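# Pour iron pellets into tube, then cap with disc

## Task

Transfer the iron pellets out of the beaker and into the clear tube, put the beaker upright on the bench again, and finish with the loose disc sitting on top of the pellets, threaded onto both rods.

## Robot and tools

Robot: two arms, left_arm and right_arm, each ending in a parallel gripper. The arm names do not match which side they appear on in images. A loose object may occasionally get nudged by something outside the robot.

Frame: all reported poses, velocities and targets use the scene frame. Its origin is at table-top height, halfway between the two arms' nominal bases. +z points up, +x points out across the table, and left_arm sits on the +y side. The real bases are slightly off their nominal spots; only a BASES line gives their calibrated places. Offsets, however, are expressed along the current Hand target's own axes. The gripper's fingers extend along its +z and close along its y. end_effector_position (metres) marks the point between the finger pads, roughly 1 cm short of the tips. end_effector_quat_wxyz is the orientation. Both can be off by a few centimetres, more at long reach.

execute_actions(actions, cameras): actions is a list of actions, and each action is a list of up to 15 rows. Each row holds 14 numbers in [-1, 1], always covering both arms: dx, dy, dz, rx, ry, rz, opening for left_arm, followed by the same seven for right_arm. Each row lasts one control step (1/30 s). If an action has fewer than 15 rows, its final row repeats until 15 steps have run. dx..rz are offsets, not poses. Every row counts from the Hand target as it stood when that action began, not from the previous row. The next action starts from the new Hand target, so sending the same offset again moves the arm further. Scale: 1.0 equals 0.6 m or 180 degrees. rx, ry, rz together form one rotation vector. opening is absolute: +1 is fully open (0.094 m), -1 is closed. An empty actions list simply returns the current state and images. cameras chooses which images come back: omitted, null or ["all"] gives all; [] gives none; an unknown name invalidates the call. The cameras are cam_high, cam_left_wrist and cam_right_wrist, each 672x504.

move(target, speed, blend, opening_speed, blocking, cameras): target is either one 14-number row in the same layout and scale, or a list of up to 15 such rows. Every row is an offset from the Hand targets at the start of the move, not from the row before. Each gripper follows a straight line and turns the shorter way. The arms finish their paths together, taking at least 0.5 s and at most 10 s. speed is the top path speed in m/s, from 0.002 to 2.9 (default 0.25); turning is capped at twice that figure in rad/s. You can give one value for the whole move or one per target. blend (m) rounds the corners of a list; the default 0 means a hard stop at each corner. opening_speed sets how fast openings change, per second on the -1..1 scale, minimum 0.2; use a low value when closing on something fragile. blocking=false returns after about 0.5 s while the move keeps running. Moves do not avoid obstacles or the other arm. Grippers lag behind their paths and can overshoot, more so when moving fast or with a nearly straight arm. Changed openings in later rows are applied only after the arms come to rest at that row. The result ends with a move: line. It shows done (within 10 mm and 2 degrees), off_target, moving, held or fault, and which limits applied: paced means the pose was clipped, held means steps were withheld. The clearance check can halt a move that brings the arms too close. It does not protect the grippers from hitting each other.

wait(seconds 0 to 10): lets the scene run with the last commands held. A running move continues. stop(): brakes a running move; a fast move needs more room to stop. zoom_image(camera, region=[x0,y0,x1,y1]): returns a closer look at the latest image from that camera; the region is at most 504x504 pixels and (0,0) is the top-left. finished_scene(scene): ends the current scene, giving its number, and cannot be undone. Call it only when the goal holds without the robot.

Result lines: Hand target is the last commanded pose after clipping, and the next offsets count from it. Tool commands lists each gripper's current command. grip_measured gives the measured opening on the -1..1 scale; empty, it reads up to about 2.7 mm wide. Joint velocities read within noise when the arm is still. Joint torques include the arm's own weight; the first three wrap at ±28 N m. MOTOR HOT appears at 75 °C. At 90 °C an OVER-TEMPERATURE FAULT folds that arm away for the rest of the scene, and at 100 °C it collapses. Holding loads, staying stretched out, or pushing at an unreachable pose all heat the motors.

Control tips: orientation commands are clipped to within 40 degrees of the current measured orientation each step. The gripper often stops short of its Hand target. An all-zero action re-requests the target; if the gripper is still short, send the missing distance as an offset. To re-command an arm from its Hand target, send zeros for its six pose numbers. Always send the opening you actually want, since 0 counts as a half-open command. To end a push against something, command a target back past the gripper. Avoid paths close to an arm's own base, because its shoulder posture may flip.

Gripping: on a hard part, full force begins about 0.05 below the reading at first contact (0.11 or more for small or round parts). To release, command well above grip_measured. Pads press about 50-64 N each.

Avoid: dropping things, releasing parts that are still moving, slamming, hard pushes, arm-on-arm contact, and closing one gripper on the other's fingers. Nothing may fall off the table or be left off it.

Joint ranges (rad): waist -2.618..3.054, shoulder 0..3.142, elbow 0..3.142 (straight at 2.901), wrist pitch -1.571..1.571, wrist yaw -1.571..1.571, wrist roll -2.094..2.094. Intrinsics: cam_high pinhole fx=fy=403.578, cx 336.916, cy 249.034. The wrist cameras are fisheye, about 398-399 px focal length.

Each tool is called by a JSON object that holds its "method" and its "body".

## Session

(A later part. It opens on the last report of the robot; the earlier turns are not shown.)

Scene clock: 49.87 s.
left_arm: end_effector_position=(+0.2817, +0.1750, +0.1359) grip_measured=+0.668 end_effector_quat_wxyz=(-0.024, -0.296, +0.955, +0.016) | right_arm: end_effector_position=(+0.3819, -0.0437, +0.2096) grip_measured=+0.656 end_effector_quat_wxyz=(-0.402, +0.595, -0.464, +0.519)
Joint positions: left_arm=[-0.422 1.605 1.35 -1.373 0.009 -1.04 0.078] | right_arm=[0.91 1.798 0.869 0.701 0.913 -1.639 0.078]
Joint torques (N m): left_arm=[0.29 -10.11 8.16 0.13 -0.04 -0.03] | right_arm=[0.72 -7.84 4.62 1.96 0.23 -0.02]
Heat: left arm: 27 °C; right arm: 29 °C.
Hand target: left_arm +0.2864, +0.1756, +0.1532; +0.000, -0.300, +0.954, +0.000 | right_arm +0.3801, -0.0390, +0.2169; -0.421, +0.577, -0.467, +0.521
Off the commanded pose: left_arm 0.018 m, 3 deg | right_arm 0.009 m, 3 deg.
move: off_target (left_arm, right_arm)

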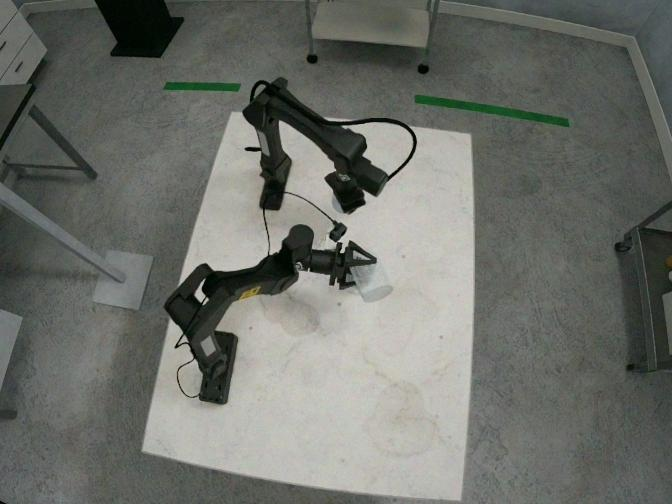

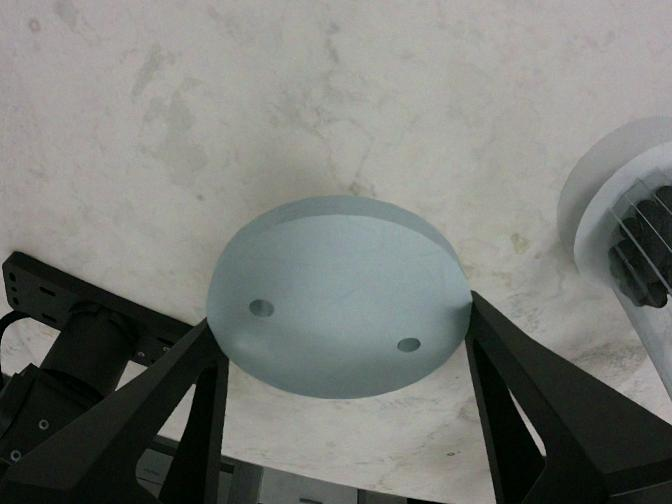

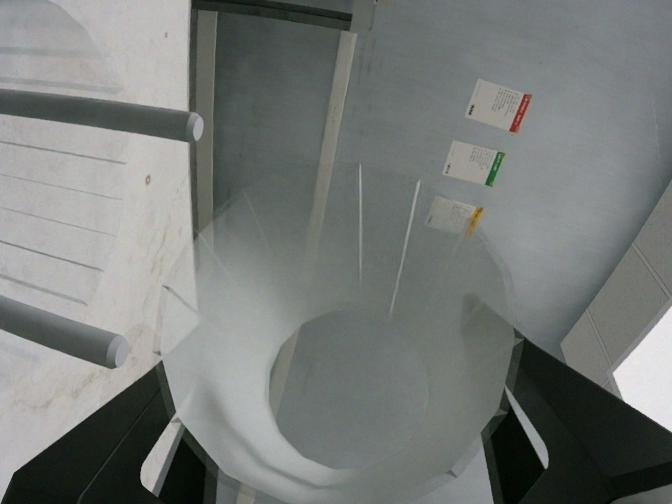

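{"method": "move", "body": {"target": [[0,0,0,0,0,0,0.5,0.1082,-0.0277,-0.0052,0,0,0,0.45],[0,0,0,0,0,0,0.5,0.1842,0.0235,-0.0603,-0.0791,0.064,0.5625,0.45],[0.1153,-0.2012,-0.0863,0,0,0.354,0.5,0.2683,0.1838,-0.1127,-0.0791,0.064,0.5625,0.45]], "speed": [0.12,0.22,0.16], "blend": [0.02,0.01,0]}}

{"method": "zoom_image", "body": {"camera": "cam_left_wrist", "region": [190, 0, 490, 230]}}

Scene clock: 60.73 s.
left_arm: end_effector_position=(+0.2952, +0.0395, +0.2027) grip_measured=+0.667 end_effector_quat_wxyz=(+0.024, +0.238, +0.971, -0.019) | right_arm: end_effector_position=(+0.2997, -0.2193, +0.1324) grip_measured=+0.654 end_effector_quat_wxyz=(+0.532, -0.012, +0.847, -0.012)
Joint positions: left_arm=[-0.756 1.882 1.947 -1.574 0.009 -0.292 0.078] | right_arm=[0.597 1.118 0.266 0.318 0.55 0.263 0.078]
Joint torques (N m): left_arm=[-0.66 -7.54 7.95 0.41 -0.08 0.11] | right_arm=[-0.66 -4.49 4.48 1.99 0.12 -0.09]
Heat: left arm: 27 °C; right arm: 29 °C.
Hand target: left_arm +0.2988, +0.0370, +0.2050; +0.000, +0.248, +0.969, +0.000 | right_arm +0.3052, -0.2194, +0.1500; +0.560, +0.000, +0.828, +0.000
Off the commanded pose: left_arm 0.005 m, 4 deg | right_arm 0.018 m, 4 deg.
joint sent to its limit (left arm) — joint 4 (wrist pitch), lower limit. The joint targets are off in position and orientation.
move: off_target (left_arm, right_arm)

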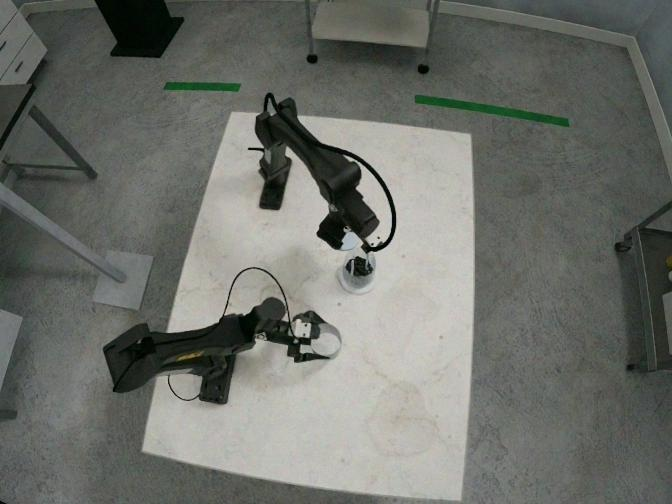

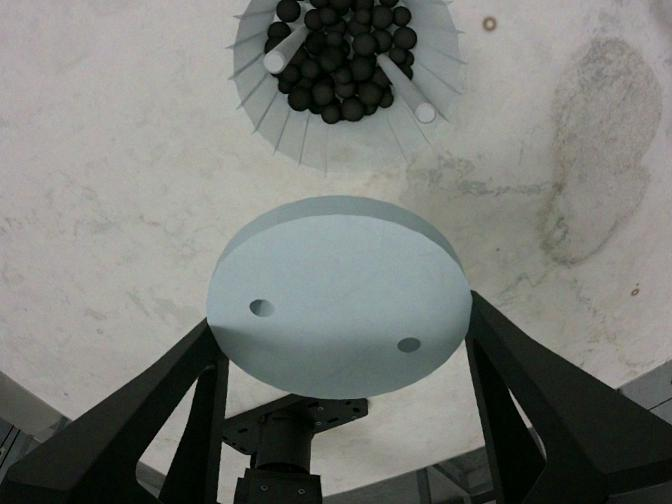

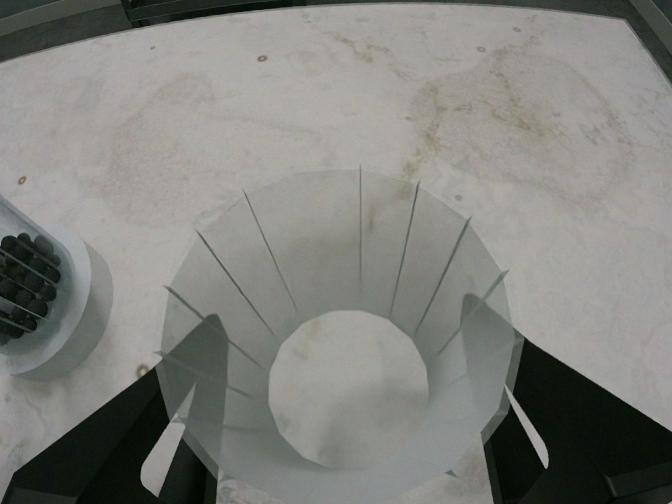

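Scaled by 1.680 (camera's finer frame: 960x720).

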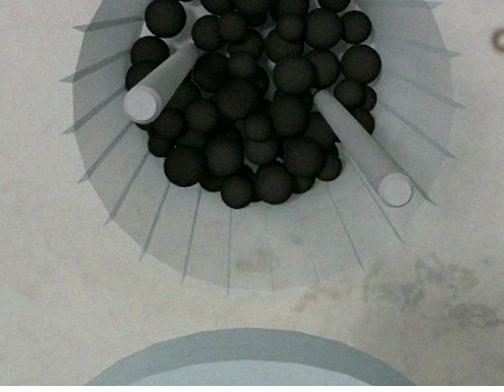

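{"method": "move", "body": {"target": [[-0.085,-0.0159,0.0,0,0,-0.009,0.5,0.0866,0,0.035,0,0,0,0.45],[-0.0988,-0.0185,0.0025,0,0,-0.0111,0.5,0.0966,0,0.039,0,0,0,0.45]], "speed": [0.06,0.015]}}

{"method": "zoom_image", "body": {"camera": "cam_left_wrist", "region": [240, 100, 440, 240]}}

Scene clock: 66.70 s.
left_arm: end_effector_position=(+0.3375, -0.0018, +0.2034) grip_measured=+0.667 end_effector_quat_wxyz=(+0.057, +0.238, +0.969, -0.039) | right_arm: end_effector_position=(+0.3007, -0.2183, +0.0791) grip_measured=+0.654 end_effector_quat_wxyz=(+0.543, -0.007, +0.840, -0.004)
Joint positions: left_arm=[-0.756 2.077 2.223 -1.579 0.009 -0.292 0.078] | right_arm=[0.597 1.522 0.125 0.896 0.548 0.263 0.078]
Joint torques (N m): left_arm=[0.59 -8.95 8.02 0.56 -0.01 -0.1] | right_arm=[-0.64 -3.08 2.7 2.01 0.14 -0.1]
Heat: left arm: 27 °C; right arm: 29 °C.
Hand target: left_arm +0.3455, -0.0012, +0.2035; +0.000, +0.232, +0.973, +0.000 | right_arm +0.3054, -0.2195, +0.0875; +0.560, +0.000, +0.828, +0.000
Off the commanded pose: left_arm 0.008 m, 8 deg | right_arm 0.010 m, 2 deg.
joint sent to its limit (left arm) — joint 4 (wrist pitch), lower limit. The joint targets are off in position and orientation.
move: off_target (left_arm)

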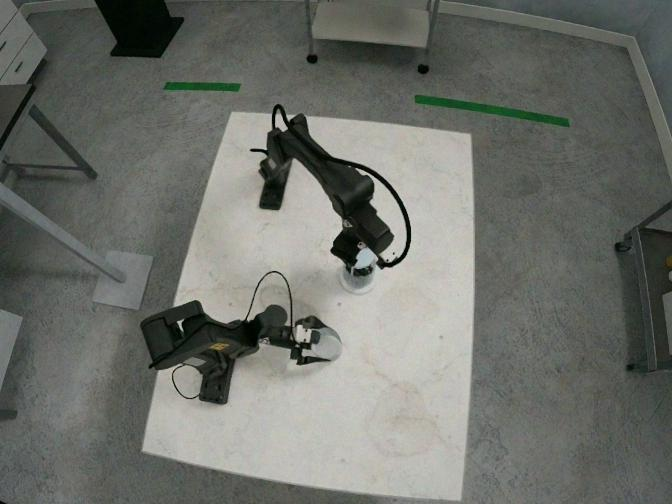

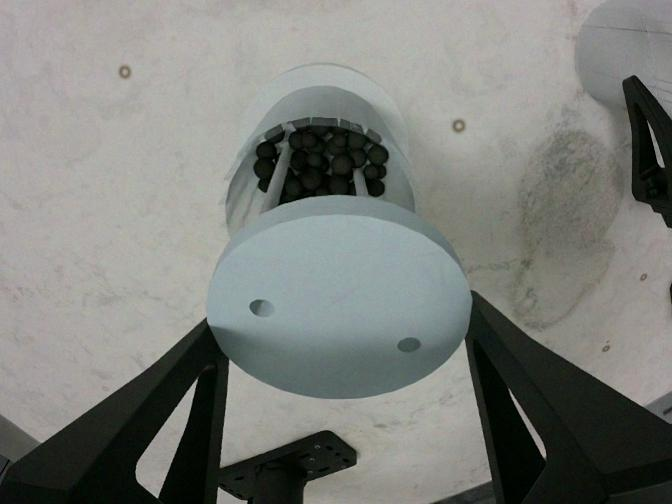

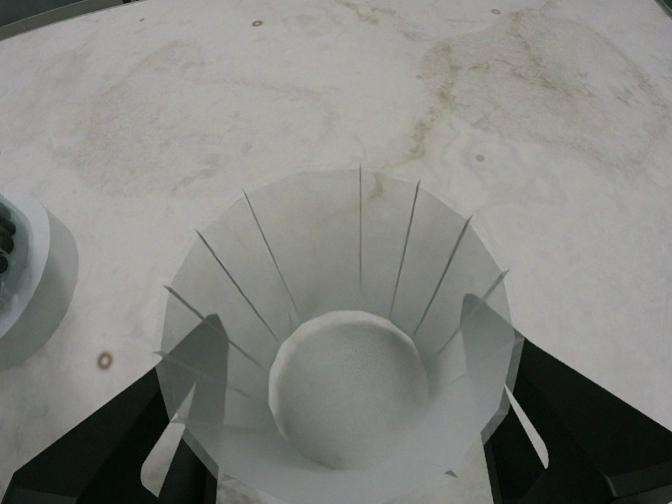

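Scaled by 2.520 (camera's finer frame: 960x720).

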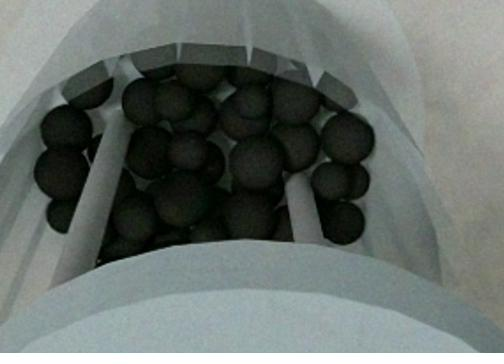

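{"method": "move", "body": {"target": [0,0,0,0,0,0,0.5,0.0116,0,0.0047,0,0,0,0.45], "speed": 0.02, "cameras": ["cam_right_wrist"]}}

Scene clock: 68.47 s.
left_arm: end_effector_position=(+0.3375, -0.0018, +0.2034) grip_measured=+0.667 end_effector_quat_wxyz=(+0.057, +0.238, +0.969, -0.039) | right_arm: end_effector_position=(+0.3007, -0.2183, +0.0716) grip_measured=+0.654 end_effector_quat_wxyz=(+0.543, -0.007, +0.840, -0.004)
Joint positions: left_arm=[-0.756 2.077 2.223 -1.579 0.009 -0.292 0.078] | right_arm=[0.597 1.597 0.116 0.981 0.548 0.263 0.078]
Joint torques (N m): left_arm=[0.44 -9.03 8.02 0.59 -0.02 -0.11] | right_arm=[-0.76 -3.29 2.29 2 0.14 -0.09]
Heat: left arm: 27 °C; right arm: 29 °C.
Hand target: left_arm +0.3455, -0.0012, +0.2035; +0.000, +0.232, +0.973, +0.000 | right_arm +0.3054, -0.2195, +0.0799; +0.560, +0.000, +0.828, +0.000
Off the commanded pose: left_arm 0.008 m, 8 deg | right_arm 0.010 m, 2 deg.
joint sent to its limit (left arm) — joint 4 (wrist pitch), lower limit. The joint targets are off in position and orientation.
move: off_target (left_arm)

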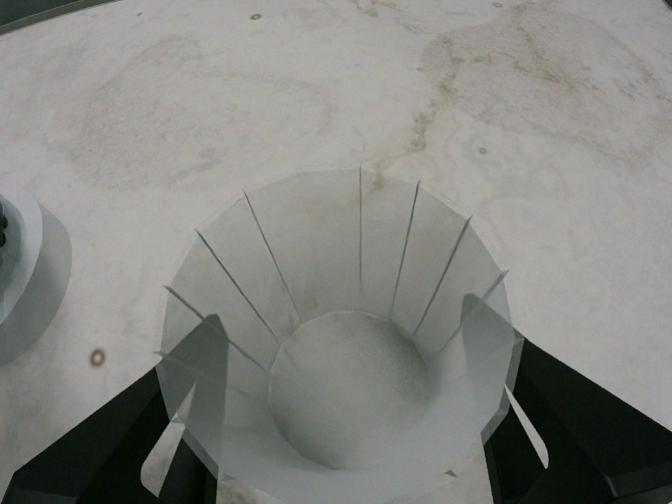

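{"method": "move", "body": {"target": [[0,0,0,0,0,0,0.5,0.0018,0,0.0007,0,0,0,0.45],[0,0,0,0,0,0,0.5,0.0018,0,0.0007,0,0,0,1],[0,0,0,0,0,0,0.5,0.0018,0,-0.158,0,0,0,1],[0,0,0,0,0,0,0.5,-0.1572,-0.0008,-0.2345,-0.0971,-0.0723,-0.0144,1],[0,0,0,0,0,0,0.5,-0.1503,0.2218,-0.2162,-0.1942,-0.1445,-0.0287,1]], "speed": [0.015,0.05,0.09,0.18,0.18], "blend": [0,0,0.02,0.02,0], "opening_speed": 0.5}}

{"method": "zoom_image", "body": {"camera": "cam_right_wrist", "region": [260, 80, 460, 280]}}

Scene clock: 77.57 s.
left_arm: end_effector_position=(+0.3375, -0.0018, +0.2034) grip_measured=+0.667 end_effector_quat_wxyz=(+0.057, +0.238, +0.969, -0.039) | right_arm: end_effector_position=(+0.2227, -0.0880, +0.2032) grip_measured=+0.998 end_effector_quat_wxyz=(+0.692, -0.204, +0.659, +0.212)
Joint positions: left_arm=[-0.756 2.077 2.223 -1.579 0.009 -0.292 0.078] | right_arm=[1.015 1.301 0.03 1.323 0.43 -0.025 0.094]
Joint torques (N m): left_arm=[0.58 -9.06 7.99 0.55 -0.01 -0.06] | right_arm=[0.73 -1.83 3.08 2.1 -0.03 -0.1]
Heat: left arm: 26 °C; right arm: 30 °C.
Hand target: left_arm +0.3455, -0.0012, +0.2035; +0.000, +0.232, +0.973, +0.000 | right_arm +0.2186, -0.0863, +0.2118; +0.703, -0.204, +0.644, +0.222
Off the commanded pose: left_arm 0.008 m, 8 deg | right_arm 0.010 m, 2 deg.
joint sent to its limit (left arm) — joint 4 (wrist pitch), lower limit. The joint targets are off in position and orientation.
move: off_target (left_arm)

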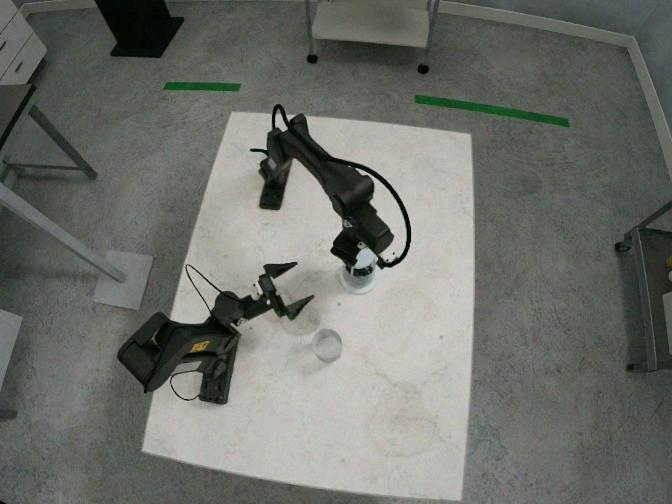

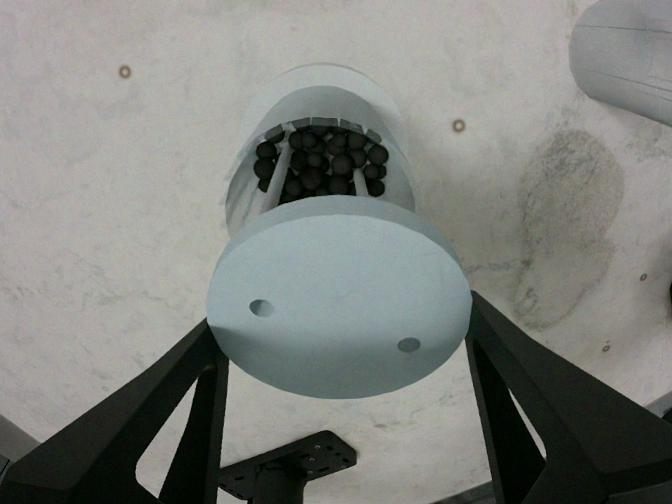

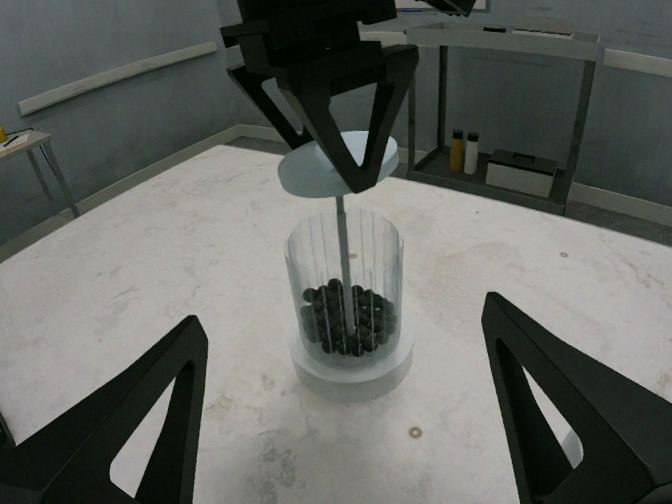

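Scaled by 2.520 (camera's finer frame: 960x720).

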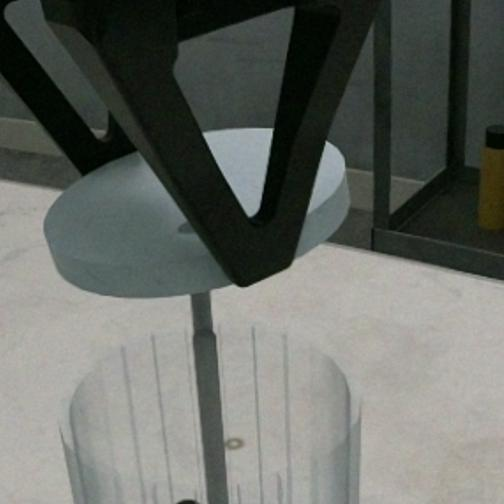

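{"method": "move", "body": {"target": [-0.0037,0.0075,0.0217,0,0,-0.008,0.5,0,0,0,0,0,0,1], "speed": 0.04}}

{"method": "zoom_image", "body": {"camera": "cam_right_wrist", "region": [260, 120, 420, 280]}}

{"method": "zoom_image", "body": {"camera": "cam_left_wrist", "region": [240, 100, 440, 240]}}

Scene clock: 81.37 s.
left_arm: end_effector_position=(+0.3430, +0.0009, +0.1925) grip_measured=+0.667 end_effector_quat_wxyz=(+0.045, +0.230, +0.972, -0.032) | right_arm: end_effector_position=(+0.2227, -0.0880, +0.2035) grip_measured=+0.998 end_effector_quat_wxyz=(+0.692, -0.205, +0.659, +0.212)
Joint positions: left_arm=[-0.743 2.105 2.223 -1.579 0.009 -0.295 0.078] | right_arm=[1.015 1.301 0.03 1.324 0.43 -0.026 0.094]
Joint torques (N m): left_arm=[0.73 -9.26 7.24 0.52 -0.07 -0.12] | right_arm=[0.76 -1.74 3.14 2.06 -0.01 -0.1]
Heat: left arm: 26 °C; right arm: 30 °C.
Hand target: left_arm +0.3495, +0.0018, +0.1905; +0.000, +0.219, +0.976, +0.000 | right_arm +0.2186, -0.0863, +0.2118; +0.703, -0.204, +0.644, +0.222
Off the commanded pose: left_arm 0.007 m, 6 deg | right_arm 0.009 m, 2 deg.
joint sent to its limit (left arm) — joint 4 (wrist pitch), lower limit. The joint targets are off in position and orientation.
move: off_target (left_arm)

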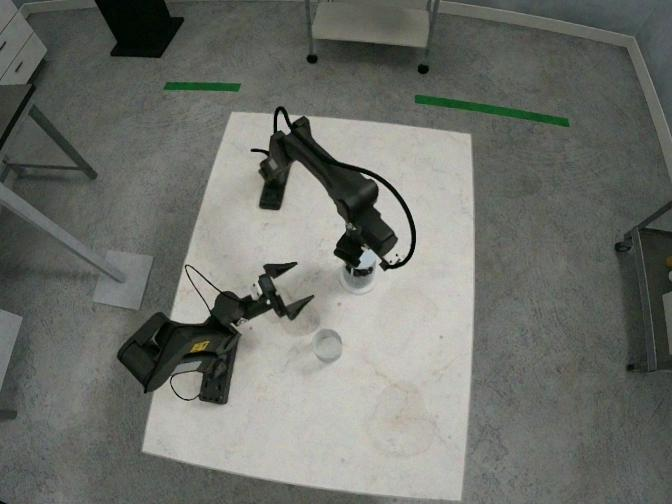

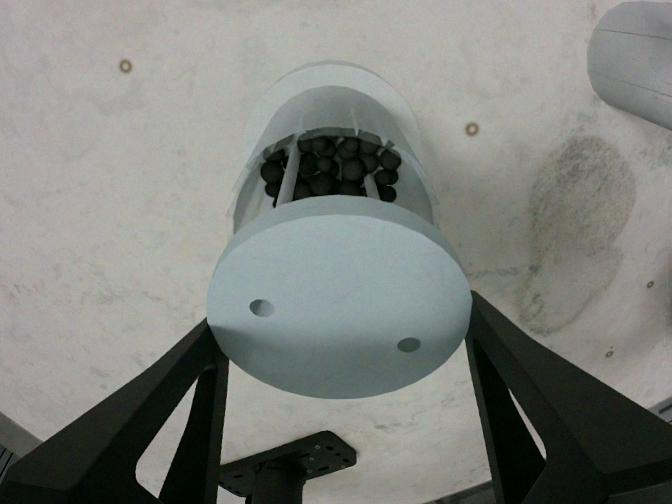

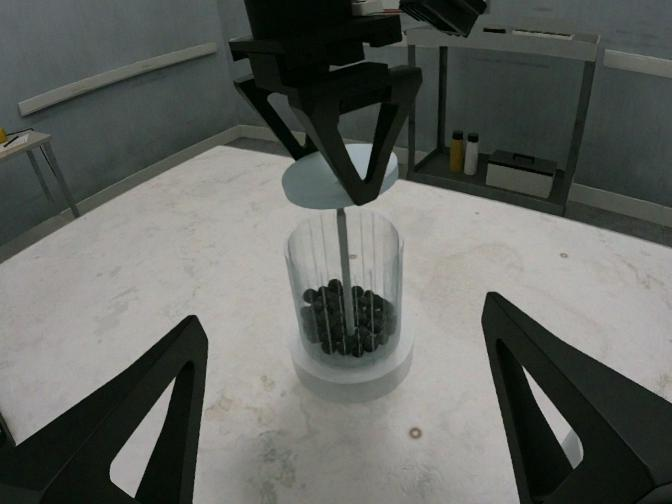

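Scaled by 3.150 (camera's finer frame: 960x720).

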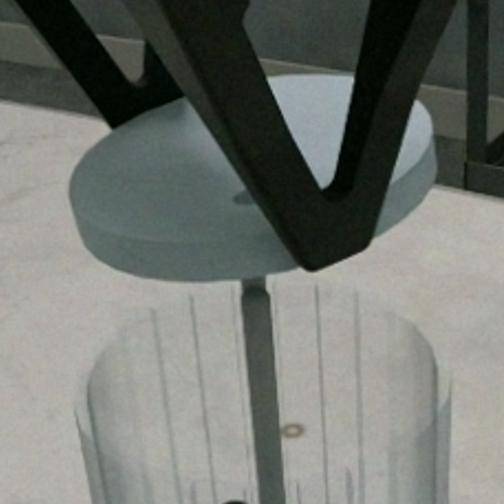

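Scaled by 2.520 (camera's finer frame: 960x720).

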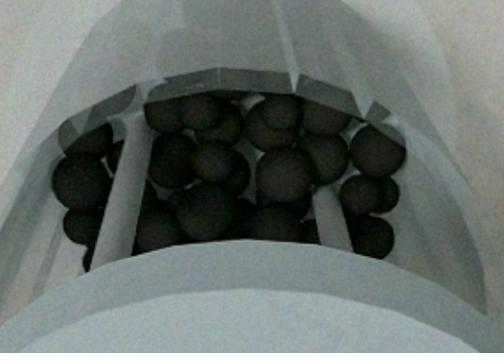

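{"method": "move", "body": {"target": [0,0,0.0108,0,0,0,0.5,-0.0387,-0.147,0.0192,-0.166,0,0.0146,1], "speed": 0.15}}

{"method": "zoom_image", "body": {"camera": "cam_right_wrist", "region": [280, 140, 440, 300]}}

Scene clock: 86.00 s.
left_arm: end_effector_position=(+0.3434, +0.0005, +0.1894) grip_measured=+0.667 end_effector_quat_wxyz=(+0.042, +0.230, +0.972, -0.030) | right_arm: end_effector_position=(+0.2724, -0.1515, +0.2229) grip_measured=+0.998 end_effector_quat_wxyz=(+0.601, -0.351, +0.591, +0.408)
Joint positions: left_arm=[-0.743 2.112 2.223 -1.579 0.009 -0.295 0.078] | right_arm=[0.003 1.453 0.224 1.35 -1.113 0.17 0.094]
Joint torques (N m): left_arm=[0.77 -9.17 6.83 0.44 0.02 -0.06] | right_arm=[-0.5 -2.99 5.33 1.76 -0.03 0.11]
Heat: left arm: 26 °C; right arm: 30 °C.
Hand target: left_arm +0.3495, +0.0018, +0.1840; +0.000, +0.219, +0.976, +0.000 | right_arm +0.2769, -0.1531, +0.2360; +0.622, -0.363, +0.570, +0.396
Off the commanded pose: left_arm 0.008 m, 6 deg | right_arm 0.014 m, 4 deg.
joint sent to its limit (left arm) — joint 4 (wrist pitch), lower limit. The joint targets are off in position and orientation.
move: off_target (left_arm, right_arm)

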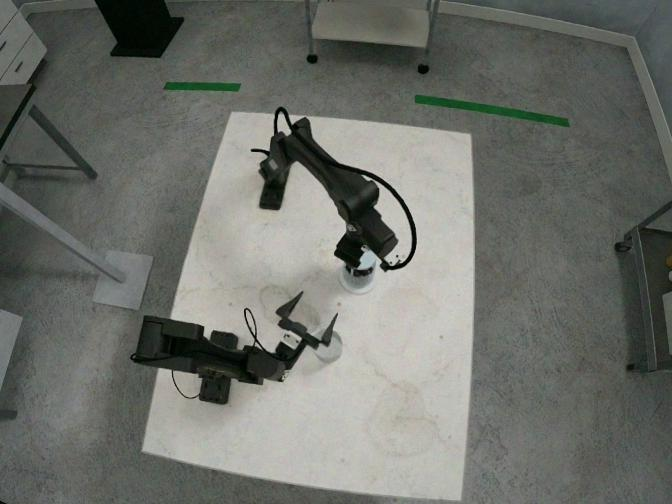

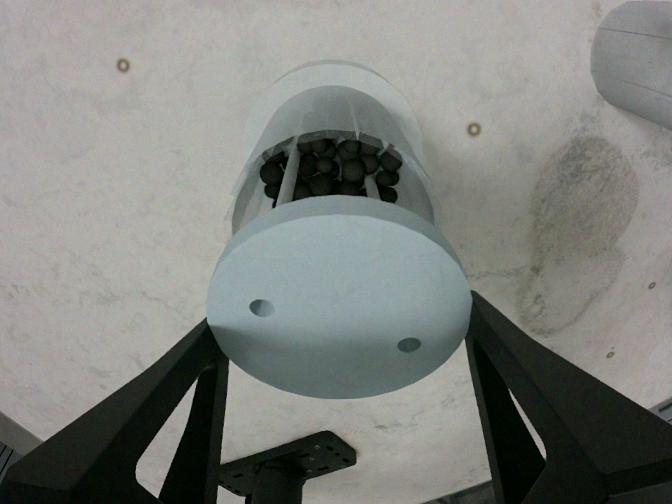

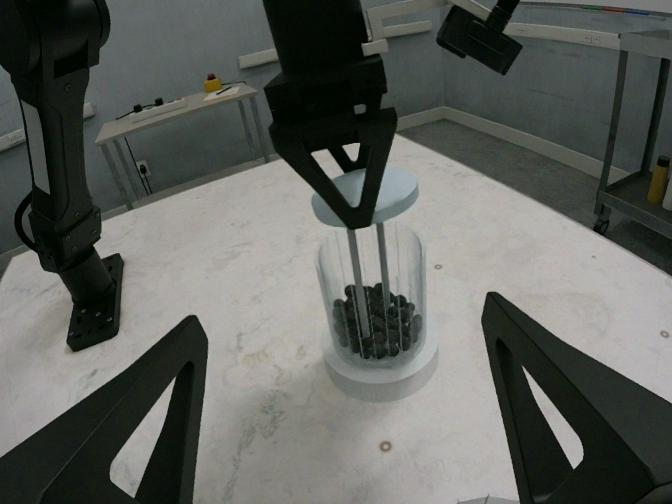

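Scaled by 3.150 (camera's finer frame: 960x720).

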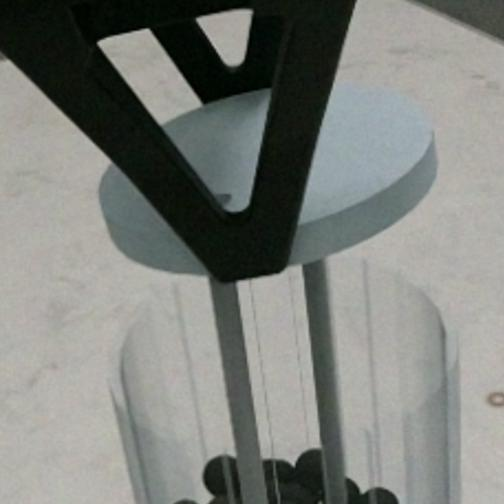

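{"method": "move", "body": {"target": [0.0047,0.0002,0.0125,0,0,-0.0055,0.5,0,0,0,0,0,0,1], "speed": 0.02}}

{"method": "zoom_image", "body": {"camera": "cam_right_wrist", "region": [280, 140, 440, 300]}}

{"method": "zoom_image", "body": {"camera": "cam_left_wrist", "region": [240, 100, 440, 240]}}

{"method": "zoom_image", "body": {"camera": "cam_left_wrist", "region": [190, 190, 490, 420]}}

Scene clock: 90.13 s.
left_arm: end_effector_position=(+0.3437, +0.0002, +0.1870) grip_measured=+0.667 end_effector_quat_wxyz=(+0.039, +0.221, +0.974, -0.029) | right_arm: end_effector_position=(+0.2724, -0.1515, +0.2231) grip_measured=+0.998 end_effector_quat_wxyz=(+0.601, -0.351, +0.591, +0.407)
Joint positions: left_arm=[-0.743 2.118 2.223 -1.579 0.009 -0.313 0.078] | right_arm=[0.003 1.453 0.224 1.352 -1.113 0.17 0.094]
Joint torques (N m): left_arm=[0.77 -8.83 5.3 0.46 -0.08 -0.07] | right_arm=[-0.46 -2.86 5.24 1.76 -0.04 0.12]
Heat: left arm: 26 °C; right arm: 30 °C.
Hand target: left_arm +0.3470, +0.0031, +0.1765; +0.000, +0.211, +0.978, +0.000 | right_arm +0.2769, -0.1531, +0.2360; +0.622, -0.363, +0.570, +0.396
Off the commanded pose: left_arm 0.011 m, 6 deg | right_arm 0.014 m, 4 deg.
joint sent to its limit (left arm) — joint 4 (wrist pitch), lower limit. The joint targets are off in position and orientation.
move: off_target (left_arm, right_arm)

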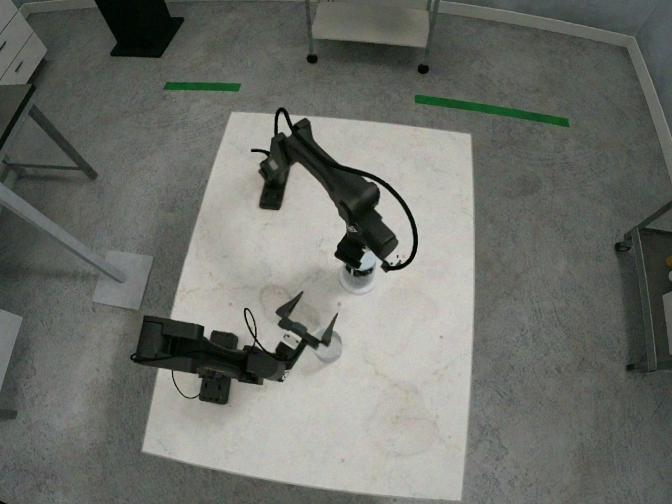

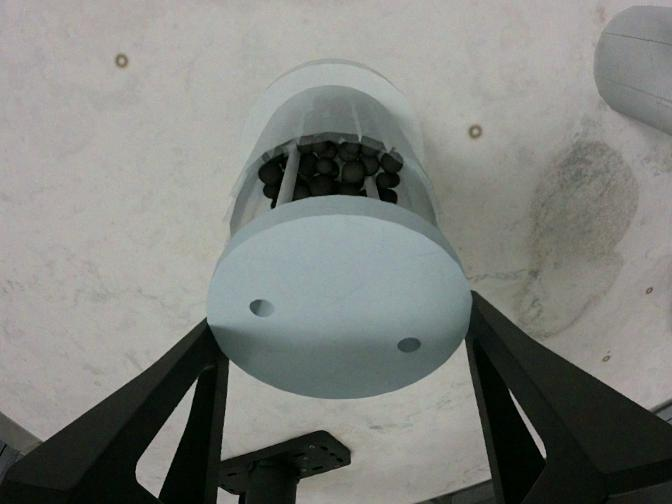

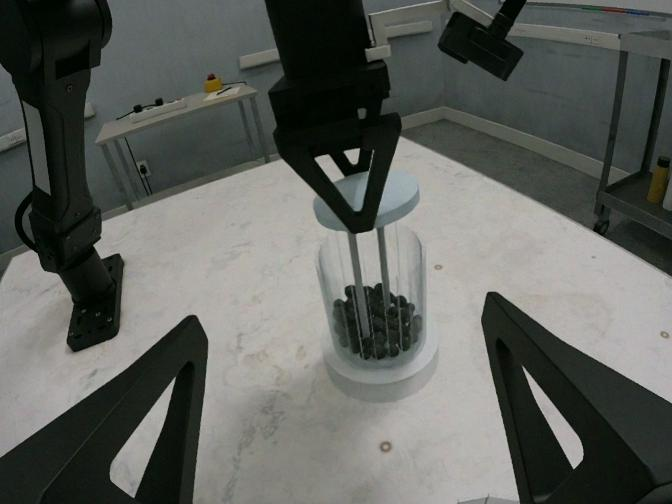

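Scaled by 3.150 (camera's finer frame: 960x720).

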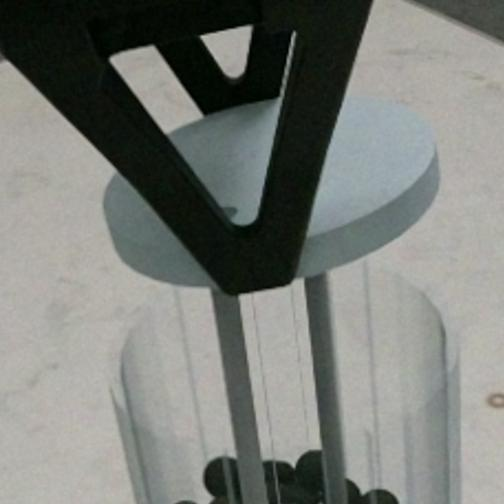

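Scaled by 2.520 (camera's finer frame: 960x720).

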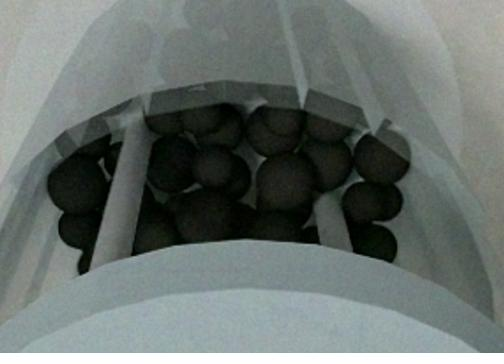

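Scaled by 1.680 (camera's finer frame: 960x720).

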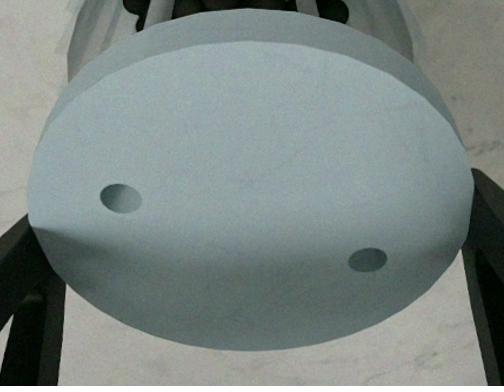

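{"method": "move", "body": {"target": [[0.0187,0.0067,-0.01,0,0,0,0.5,0,0,0,0,0,0,1],[0,0,-0.0075,0,0,0,0.5,0,0,0,0,0,0,1]], "speed": 0.03}}

{"method": "zoom_image", "body": {"camera": "cam_right_wrist", "region": [280, 140, 440, 300]}}

Scene clock: 93.67 s.
left_arm: end_effector_position=(+0.3405, +0.0032, +0.1802) grip_measured=+0.667 end_effector_quat_wxyz=(+0.028, +0.220, +0.975, -0.022) | right_arm: end_effector_position=(+0.2724, -0.1515, +0.2231) grip_measured=+0.998 end_effector_quat_wxyz=(+0.601, -0.351, +0.591, +0.408)
Joint positions: left_arm=[-0.743 2.118 2.197 -1.579 0.009 -0.315 0.078] | right_arm=[0.003 1.453 0.224 1.352 -1.113 0.171 0.094]
Joint torques (N m): left_arm=[0.42 -9.69 7.97 0.42 -0.01 -0.05] | right_arm=[-0.51 -2.95 5.29 1.77 -0.01 0.11]
Heat: left arm: 26 °C; right arm: 30 °C.
Hand target: left_arm +0.3470, +0.0031, +0.1810; +0.000, +0.211, +0.978, +0.000 | right_arm +0.2769, -0.1531, +0.2360; +0.622, -0.363, +0.570, +0.396
Off the commanded pose: left_arm 0.006 m, 4 deg | right_arm 0.014 m, 4 deg.
joint sent to its limit (left arm) — joint 4 (wrist pitch), lower limit. The joint targets are off in position and orientation.
move: off_target (left_arm, right_arm)

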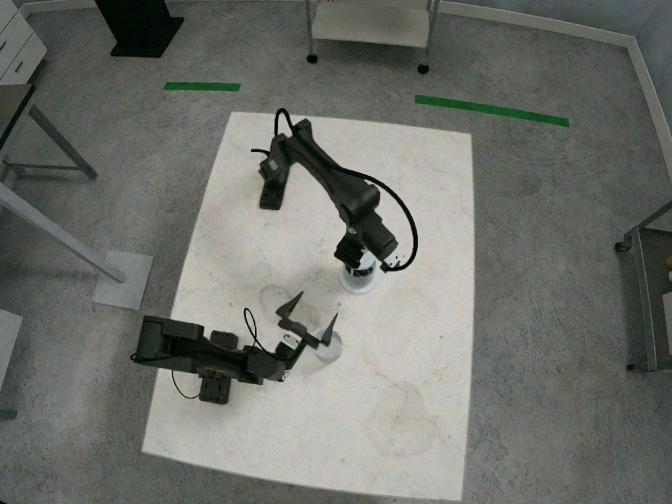

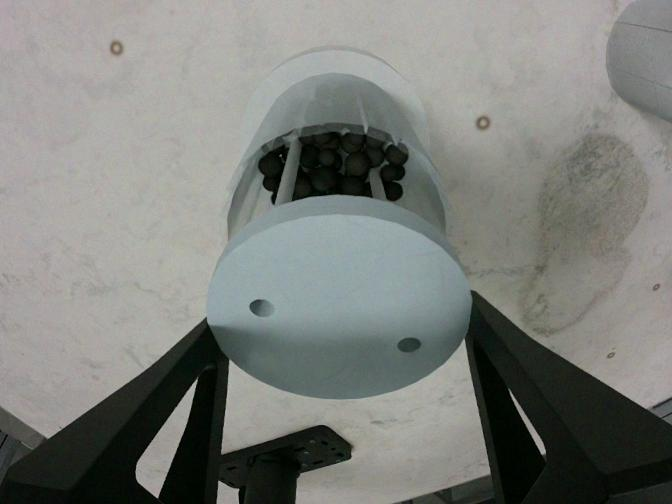

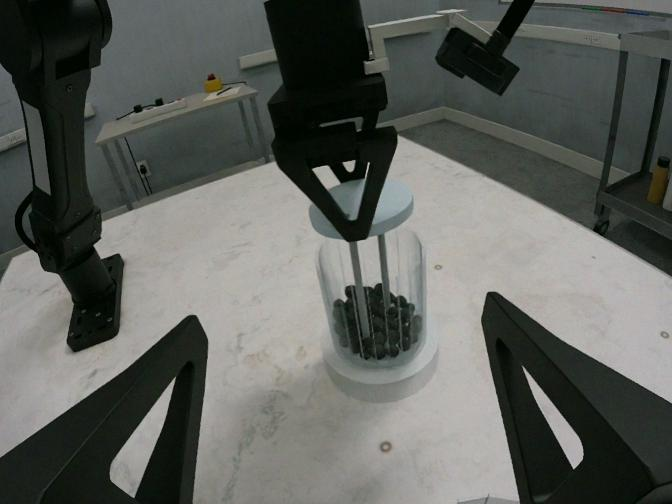

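Scaled by 3.150 (camera's finer frame: 960x720).

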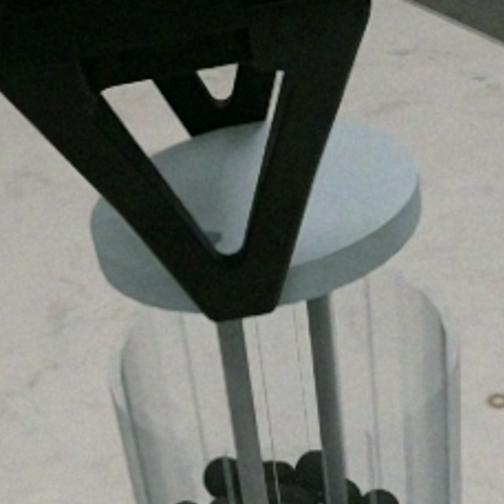

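{"method": "move", "body": {"target": [-0.0035,-0.003,0.003,0,0,0,0.5,0,0,0,0,0,0,1], "speed": 0.02}}

{"method": "zoom_image", "body": {"camera": "cam_right_wrist", "region": [280, 140, 440, 300]}}

{"method": "zoom_image", "body": {"camera": "cam_left_wrist", "region": [220, 280, 440, 370]}}

Scene clock: 97.27 s.
left_arm: end_effector_position=(+0.3420, +0.0019, +0.1796) grip_measured=+0.667 end_effector_quat_wxyz=(+0.028, +0.220, +0.975, -0.022) | right_arm: end_effector_position=(+0.2724, -0.1515, +0.2231) grip_measured=+0.998 end_effector_quat_wxyz=(+0.601, -0.351, +0.591, +0.408)
Joint positions: left_arm=[-0.743 2.126 2.206 -1.579 0.009 -0.316 0.078] | right_arm=[0.003 1.453 0.224 1.352 -1.113 0.171 0.094]
Joint torques (N m): left_arm=[0.51 -9.51 8.24 0.44 -0.03 -0.07] | right_arm=[-0.61 -2.88 5.23 1.74 -0.03 0.11]
Heat: left arm: 26 °C; right arm: 29 °C.
Hand target: left_arm +0.3481, +0.0006, +0.1792; +0.000, +0.211, +0.978, +0.000 | right_arm +0.2769, -0.1531, +0.2360; +0.622, -0.363, +0.570, +0.396
Off the commanded pose: left_arm 0.006 m, 4 deg | right_arm 0.014 m, 4 deg.
joint sent to its limit (left arm) — joint 4 (wrist pitch), lower limit. The joint targets are off in position and orientation.
move: off_target (left_arm, right_arm)

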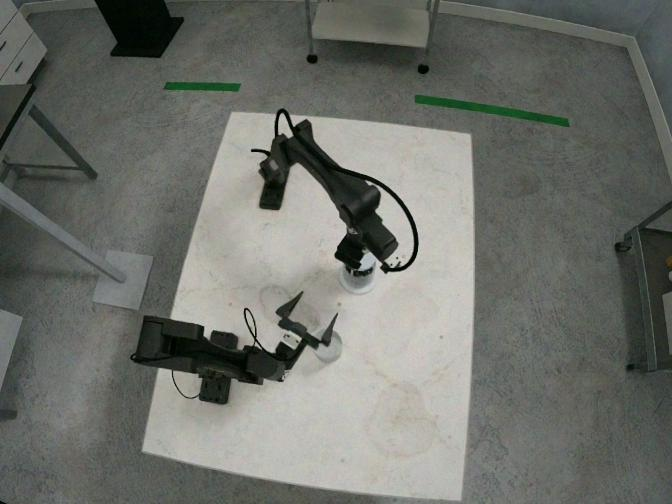

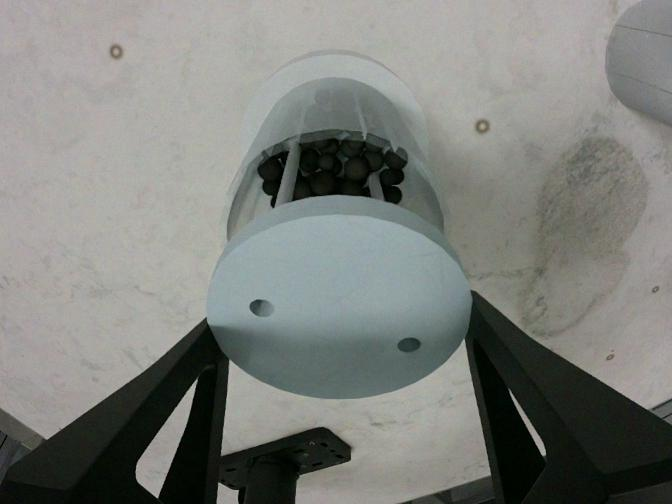

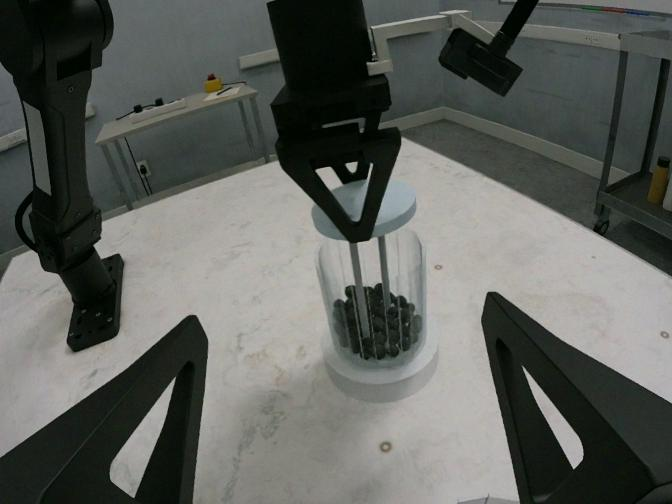

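Scaled by 3.150 (camera's finer frame: 960x720).

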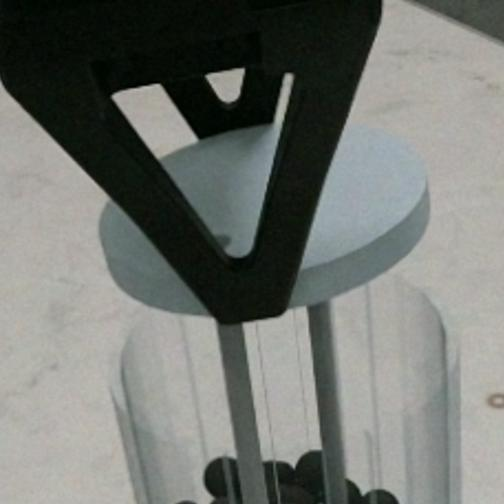

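Scaled by 2.291 (camera's finer frame: 960x720).

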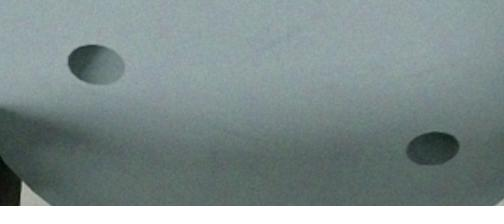

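{"method": "move", "body": {"target": [0,-0.0012,0.011,0,0,0,0.5,0,0,0,0,0,0,1], "speed": 0.02}}

{"method": "zoom_image", "body": {"camera": "cam_left_wrist", "region": [220, 280, 440, 370]}}

{"method": "zoom_image", "body": {"camera": "cam_right_wrist", "region": [280, 140, 440, 300]}}

Scene clock: 100.60 s.
left_arm: end_effector_position=(+0.3422, +0.0017, +0.1747) grip_measured=+0.667 end_effector_quat_wxyz=(+0.022, +0.220, +0.975, -0.019) | right_arm: end_effector_position=(+0.2724, -0.1515, +0.2231) grip_measured=+0.998 end_effector_quat_wxyz=(+0.601, -0.351, +0.591, +0.408)
Joint positions: left_arm=[-0.743 2.138 2.206 -1.581 0.009 -0.316 0.078] | right_arm=[0.003 1.453 0.224 1.352 -1.113 0.171 0.094]
Joint torques (N m): left_arm=[0.01 -9.25 7.86 0.45 -0.08 -0.14] | right_arm=[-0.43 -2.86 5.22 1.74 -0.04 0.09]
Heat: left arm: 26 °C; right arm: 29 °C.
Hand target: left_arm +0.3478, -0.0001, +0.1726; +0.000, +0.211, +0.978, +0.000 | right_arm +0.2769, -0.1531, +0.2360; +0.622, -0.363, +0.570, +0.396
Off the commanded pose: left_arm 0.006 m, 4 deg | right_arm 0.014 m, 4 deg.
joint sent to its limit (left arm) — joint 4 (wrist pitch), lower limit. The joint targets are off in position, not in orientation.
move: off_target (left_arm, right_arm)

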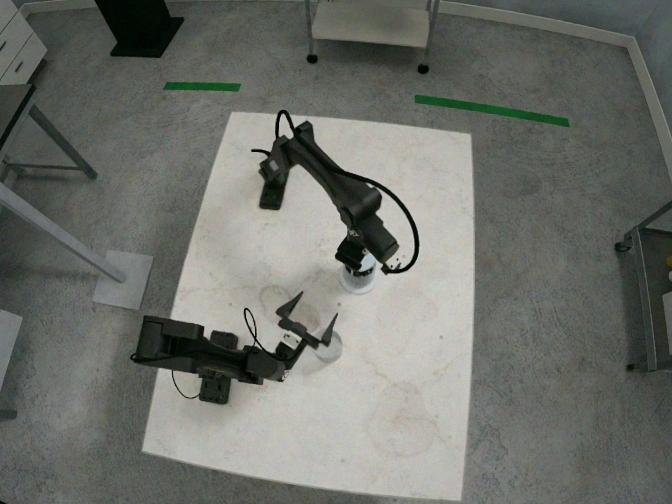

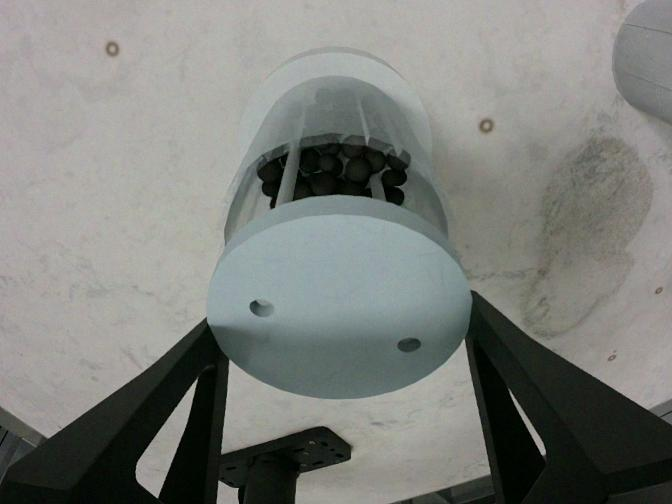

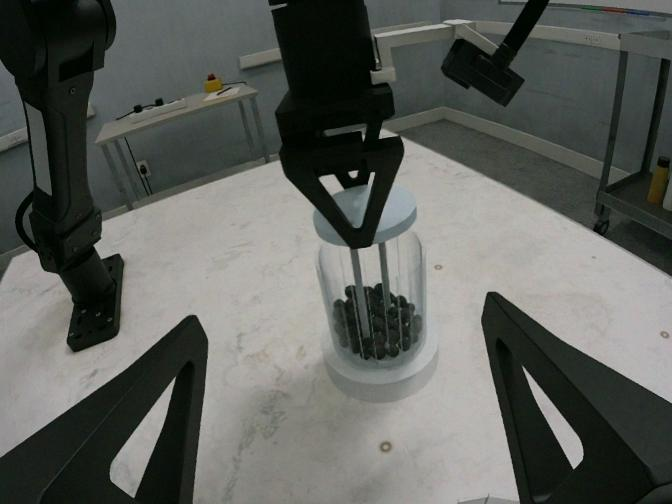

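Scaled by 2.291 (camera's finer frame: 960x720).

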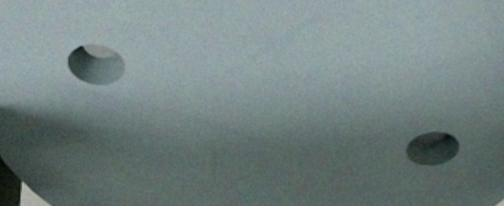

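Scaled by 3.150 (camera's finer frame: 960x720).

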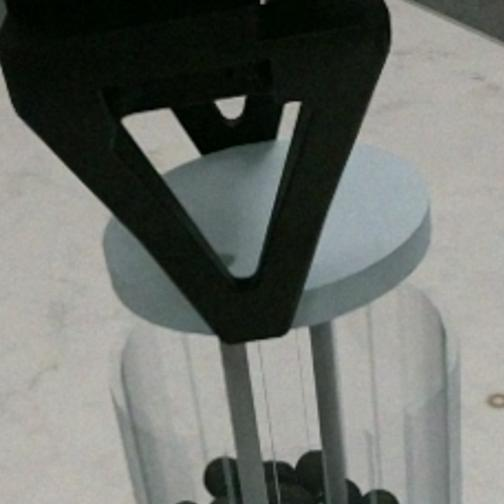

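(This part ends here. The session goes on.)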